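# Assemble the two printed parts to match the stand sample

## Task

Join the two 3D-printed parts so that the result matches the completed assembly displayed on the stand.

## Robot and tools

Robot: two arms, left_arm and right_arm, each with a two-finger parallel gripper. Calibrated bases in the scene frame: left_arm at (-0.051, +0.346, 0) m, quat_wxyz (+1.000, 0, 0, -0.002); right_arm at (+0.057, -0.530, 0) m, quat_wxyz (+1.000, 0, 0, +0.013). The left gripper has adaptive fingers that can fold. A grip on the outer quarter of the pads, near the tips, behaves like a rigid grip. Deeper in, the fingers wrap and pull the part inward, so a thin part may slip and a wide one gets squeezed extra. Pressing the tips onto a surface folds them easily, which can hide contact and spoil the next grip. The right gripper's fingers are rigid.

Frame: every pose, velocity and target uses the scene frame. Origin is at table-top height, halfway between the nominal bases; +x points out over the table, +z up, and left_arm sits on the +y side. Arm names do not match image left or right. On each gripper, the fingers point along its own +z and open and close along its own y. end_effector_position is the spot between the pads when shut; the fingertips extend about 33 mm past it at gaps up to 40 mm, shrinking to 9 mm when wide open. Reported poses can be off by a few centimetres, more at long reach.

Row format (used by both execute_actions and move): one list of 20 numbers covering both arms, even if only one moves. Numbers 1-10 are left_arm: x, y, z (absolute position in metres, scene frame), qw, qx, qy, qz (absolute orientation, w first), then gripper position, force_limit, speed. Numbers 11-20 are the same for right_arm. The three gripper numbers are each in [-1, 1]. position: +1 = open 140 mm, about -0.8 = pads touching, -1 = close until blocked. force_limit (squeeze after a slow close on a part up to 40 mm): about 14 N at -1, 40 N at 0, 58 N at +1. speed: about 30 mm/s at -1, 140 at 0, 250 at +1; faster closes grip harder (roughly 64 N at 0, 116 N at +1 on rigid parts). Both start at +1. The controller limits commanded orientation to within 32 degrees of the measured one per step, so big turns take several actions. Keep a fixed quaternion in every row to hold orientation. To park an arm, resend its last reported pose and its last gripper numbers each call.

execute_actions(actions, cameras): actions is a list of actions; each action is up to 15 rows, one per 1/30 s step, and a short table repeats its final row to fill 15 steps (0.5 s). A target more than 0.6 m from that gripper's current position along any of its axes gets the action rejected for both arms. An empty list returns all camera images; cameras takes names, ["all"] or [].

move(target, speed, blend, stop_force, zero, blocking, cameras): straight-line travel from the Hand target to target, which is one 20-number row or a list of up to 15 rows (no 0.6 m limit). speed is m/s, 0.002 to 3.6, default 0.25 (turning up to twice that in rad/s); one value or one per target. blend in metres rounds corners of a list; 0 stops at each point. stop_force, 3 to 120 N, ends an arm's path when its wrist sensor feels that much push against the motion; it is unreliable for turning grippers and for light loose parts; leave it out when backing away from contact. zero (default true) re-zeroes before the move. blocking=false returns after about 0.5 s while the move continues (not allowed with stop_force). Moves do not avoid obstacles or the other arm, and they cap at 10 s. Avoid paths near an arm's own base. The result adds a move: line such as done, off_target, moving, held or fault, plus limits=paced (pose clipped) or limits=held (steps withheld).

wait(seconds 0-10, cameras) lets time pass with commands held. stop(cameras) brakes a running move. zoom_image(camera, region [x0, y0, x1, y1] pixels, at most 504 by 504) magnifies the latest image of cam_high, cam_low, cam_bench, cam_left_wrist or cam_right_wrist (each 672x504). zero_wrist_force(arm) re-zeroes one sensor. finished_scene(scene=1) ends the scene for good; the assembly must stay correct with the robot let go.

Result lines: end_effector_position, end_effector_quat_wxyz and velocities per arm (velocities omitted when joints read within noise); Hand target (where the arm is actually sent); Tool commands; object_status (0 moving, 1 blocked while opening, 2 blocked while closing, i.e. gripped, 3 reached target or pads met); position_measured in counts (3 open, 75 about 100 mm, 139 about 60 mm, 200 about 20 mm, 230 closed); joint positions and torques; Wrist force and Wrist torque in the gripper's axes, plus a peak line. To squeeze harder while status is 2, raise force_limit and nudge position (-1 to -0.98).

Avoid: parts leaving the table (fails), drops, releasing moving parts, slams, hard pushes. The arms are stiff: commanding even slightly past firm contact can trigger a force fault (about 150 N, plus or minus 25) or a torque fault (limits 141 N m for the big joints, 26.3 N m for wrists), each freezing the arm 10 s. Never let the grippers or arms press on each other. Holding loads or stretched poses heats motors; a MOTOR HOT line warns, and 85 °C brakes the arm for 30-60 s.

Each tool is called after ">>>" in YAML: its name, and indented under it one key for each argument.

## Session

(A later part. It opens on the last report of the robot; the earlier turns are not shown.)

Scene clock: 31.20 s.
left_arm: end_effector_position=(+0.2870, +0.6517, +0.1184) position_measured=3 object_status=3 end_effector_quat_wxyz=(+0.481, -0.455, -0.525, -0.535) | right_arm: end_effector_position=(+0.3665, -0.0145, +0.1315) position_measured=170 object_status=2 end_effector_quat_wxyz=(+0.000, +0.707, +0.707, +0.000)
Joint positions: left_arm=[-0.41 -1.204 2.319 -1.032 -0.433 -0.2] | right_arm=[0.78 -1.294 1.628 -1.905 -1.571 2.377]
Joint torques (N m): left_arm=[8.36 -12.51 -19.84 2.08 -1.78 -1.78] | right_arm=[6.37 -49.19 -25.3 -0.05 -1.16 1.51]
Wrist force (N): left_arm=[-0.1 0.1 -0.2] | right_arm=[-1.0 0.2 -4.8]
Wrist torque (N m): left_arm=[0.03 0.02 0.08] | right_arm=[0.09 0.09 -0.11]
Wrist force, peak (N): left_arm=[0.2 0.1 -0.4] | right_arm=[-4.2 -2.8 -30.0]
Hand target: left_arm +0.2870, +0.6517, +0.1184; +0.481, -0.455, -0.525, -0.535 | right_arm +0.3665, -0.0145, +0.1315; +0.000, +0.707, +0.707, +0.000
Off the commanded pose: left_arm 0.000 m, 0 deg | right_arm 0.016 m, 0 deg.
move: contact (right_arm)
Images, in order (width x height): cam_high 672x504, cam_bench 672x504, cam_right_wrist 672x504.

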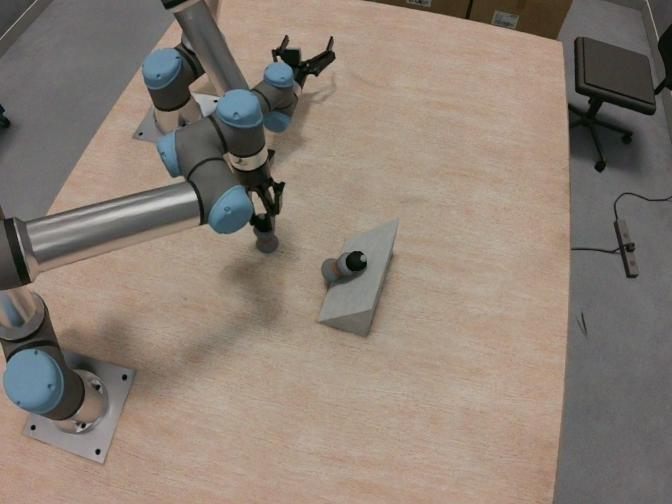

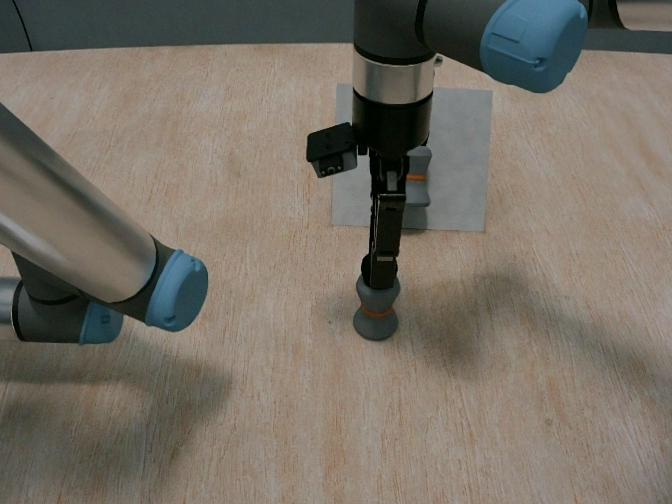

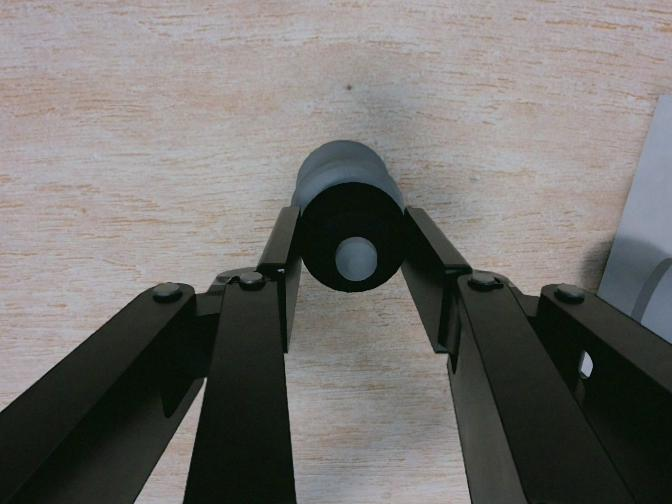

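>>> move:
  target: [0.2870, 0.6517, 0.1184, 0.481, -0.455, -0.525, -0.535, 1, 1, 1, 0.3665, -0.0145, 0.121, 0, 0.7071, 0.7071, 0, -1, 0, -1]
  speed: 0.01
  stop_force: 25
  cameras: ["cam_right_wrist", "cam_bench", "cam_high"]

>>> zoom_image:
  camera: "cam_bench"
  region: [330, 230, 430, 350]

Scene clock: 33.20 s.
left_arm: end_effector_position=(+0.2870, +0.6517, +0.1184) position_measured=3 object_status=3 end_effector_quat_wxyz=(+0.481, -0.455, -0.525, -0.535) | right_arm: end_effector_position=(+0.3665, -0.0144, +0.1309) position_measured=170 object_status=2 end_effector_quat_wxyz=(+0.000, +0.707, +0.707, +0.000)
Joint positions: left_arm=[-0.41 -1.204 2.319 -1.032 -0.433 -0.2] | right_arm=[0.78 -1.294 1.629 -1.907 -1.571 2.377]
Joint torques (N m): left_arm=[8.15 -13.11 -19.41 2.12 -1.84 -1.65] | right_arm=[2.68 -34.72 -18.25 1.07 -1.05 1.87]
Wrist force (N): left_arm=[0.1 0.0 -0.1] | right_arm=[-3.9 -2.6 -29.3]
Wrist torque (N m): left_arm=[0.00 -0.02 0.08] | right_arm=[0.36 0.19 -0.11]
Wrist force, peak (N): left_arm=[0.4 -0.2 -0.1] | right_arm=[-5.0 -4.1 -39.8]
Hand target: left_arm +0.2870, +0.6517, +0.1184; +0.481, -0.455, -0.525, -0.535 | right_arm +0.3666, -0.0144, +0.1309; +0.000, +0.707, +0.707, +0.000
Off the commanded pose: left_arm 0.000 m, 0 deg | right_arm 0.010 m, 0 deg.
move: contact (right_arm)
Images, in order (width x height): cam_high 672x504, cam_bench 672x504, cam_right_wrist 672x504.

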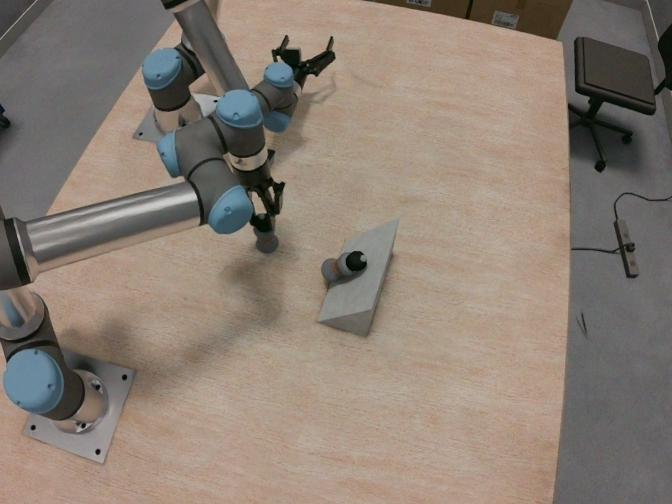

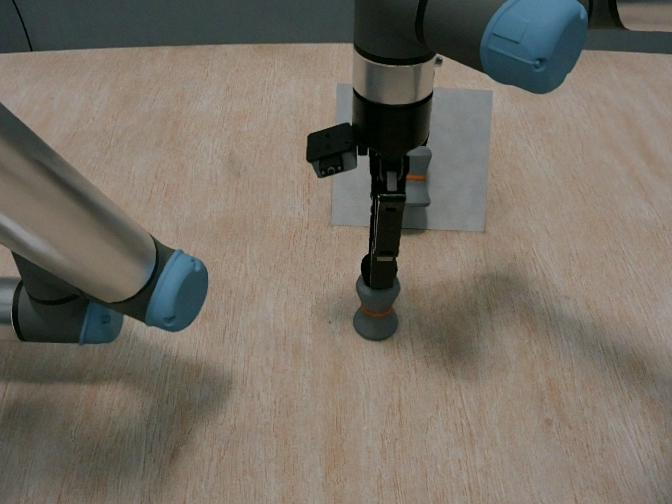

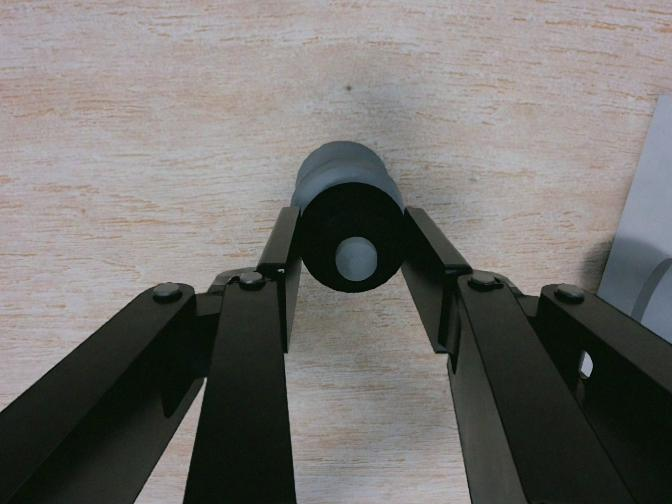

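Scaled by 4.200 from the camera's 672x504 image, which has a finer 960x720 frame.

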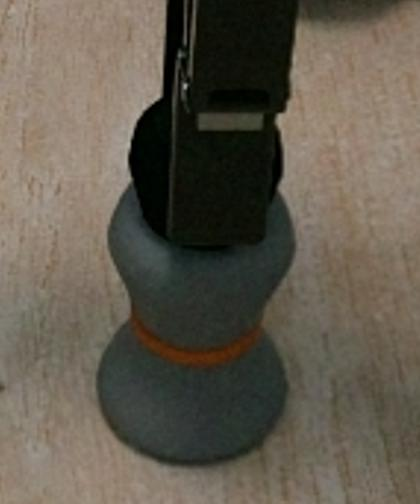

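>>> move:
  target:
    - [0.2870, 0.6517, 0.1184, 0.481, -0.455, -0.525, -0.535, 1, 1, 1, 0.3665, -0.0145, 0.1317, 0, 0.7071, 0.7071, 0, -1, 0, -1]
    - [0.2870, 0.6517, 0.1184, 0.481, -0.455, -0.525, -0.535, 1, 1, 1, 0.3665, -0.0145, 0.1317, 0, 0.7071, 0.7071, 0, 0.2, 0, -1]
    - [0.2870, 0.6517, 0.1184, 0.481, -0.455, -0.525, -0.535, 1, 1, 1, 0.3665, -0.0145, 0.22, 0, 0.7071, 0.7071, 0, 0.2, 0, -1]
  speed: [0.05, 0.05, 0.12]
  cameras: ["cam_right_wrist", "cam_bench", "cam_high"]

>>> zoom_image:
  camera: "cam_bench"
  region: [320, 100, 450, 350]

>>> zoom_image:
  camera: "cam_high"
  region: [230, 180, 380, 300]

Scene clock: 37.40 s.
left_arm: end_effector_position=(+0.2870, +0.6517, +0.1184) position_measured=3 object_status=3 end_effector_quat_wxyz=(+0.481, -0.455, -0.525, -0.535) | right_arm: end_effector_position=(+0.3665, -0.0145, +0.2199) position_measured=104 object_status=3 end_effector_quat_wxyz=(+0.000, +0.707, +0.707, +0.000)
Joint positions: left_arm=[-0.41 -1.204 2.319 -1.032 -0.433 -0.2] | right_arm=[0.78 -1.34 1.456 -1.686 -1.571 2.377]
Joint torques (N m): left_arm=[8.29 -12.97 -20.89 1.99 -1.64 -1.6] | right_arm=[-10.57 -48.08 -27.93 0.11 -0.93 0.84]
Wrist force (N): left_arm=[0.1 0.2 0.1] | right_arm=[0.3 0.8 0.2]
Wrist torque (N m): left_arm=[0.04 -0.01 0.07] | right_arm=[0.12 0.02 -0.10]
Wrist force, peak (N): left_arm=[0.5 -0.1 0.0] | right_arm=[-3.9 -2.8 -29.4]
Hand target: left_arm +0.2870, +0.6517, +0.1184; +0.481, -0.455, -0.525, -0.535 | right_arm +0.3665, -0.0145, +0.2200; +0.000, +0.707, +0.707, +0.000
Off the commanded pose: left_arm 0.000 m, 0 deg | right_arm 0.000 m, 0 deg.
move: done
Images, in order (width x height): cam_high 672x504, cam_bench 672x504, cam_right_wrist 672x504.

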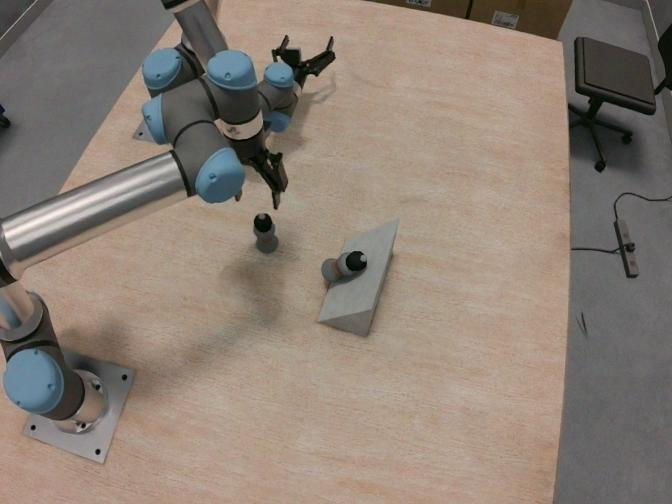

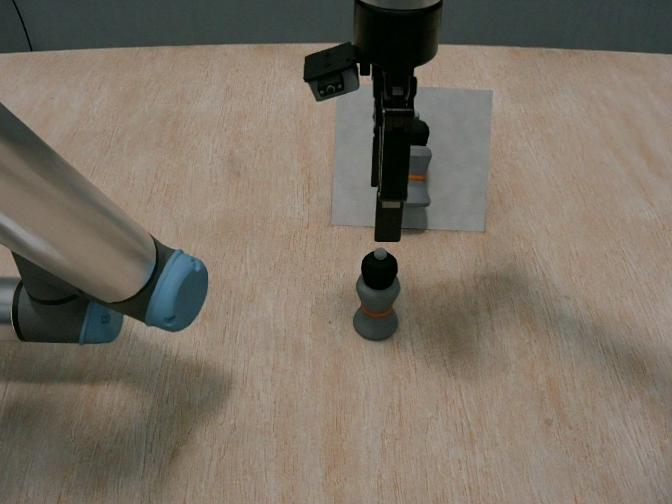

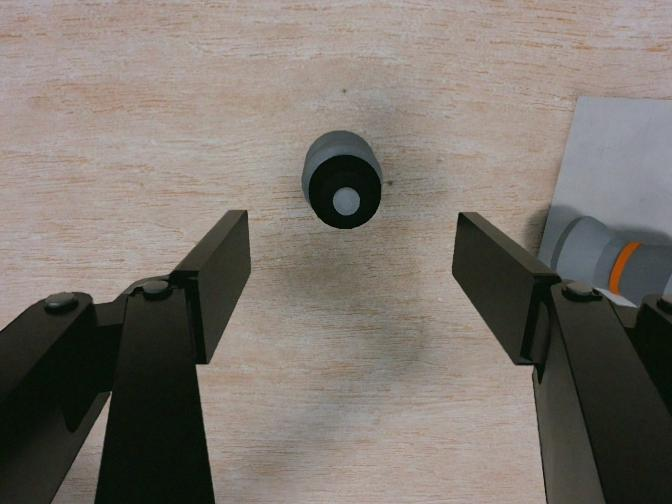

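Scaled by 2.016 from the camera's 672x504 image, which has a finer 960x720 frame.

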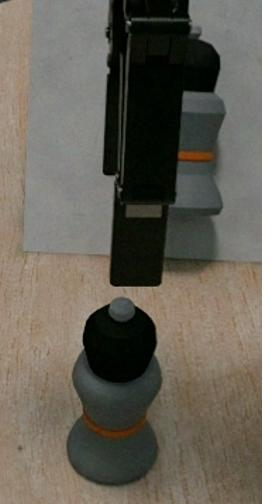

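Scaled by 3.360 from the camera's 672x504 image, which has a finer 960x720 frame.

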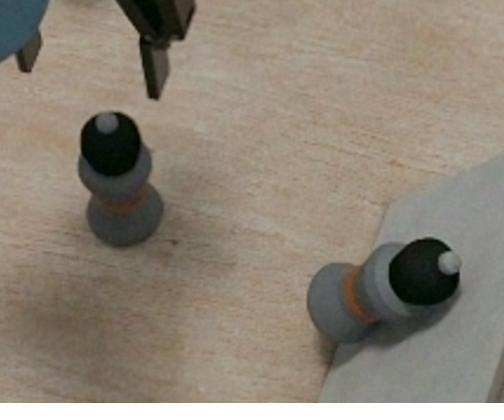

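>>> zoom_image:
  camera: "cam_bench"
  region: [350, 240, 410, 345]

>>> zoom_image:
  camera: "cam_right_wrist"
  region: [290, 120, 400, 240]

Scaled by 4.800 from the camera's 672x504 image, which has a finer 960x720 frame.

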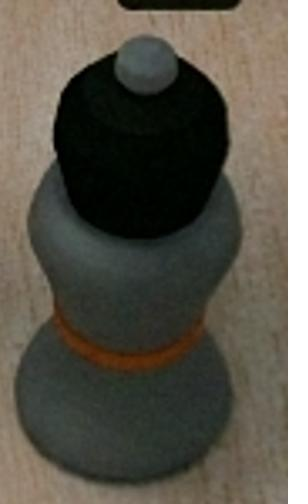

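Scaled by 4.200 from the camera's 672x504 image, which has a finer 960x720 frame.

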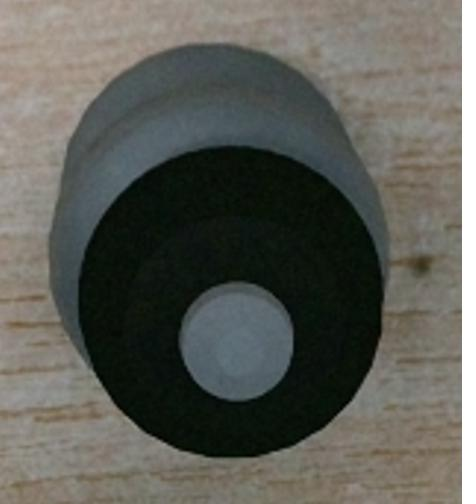

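>>> finished_scene:

The scene is finished: the task was done.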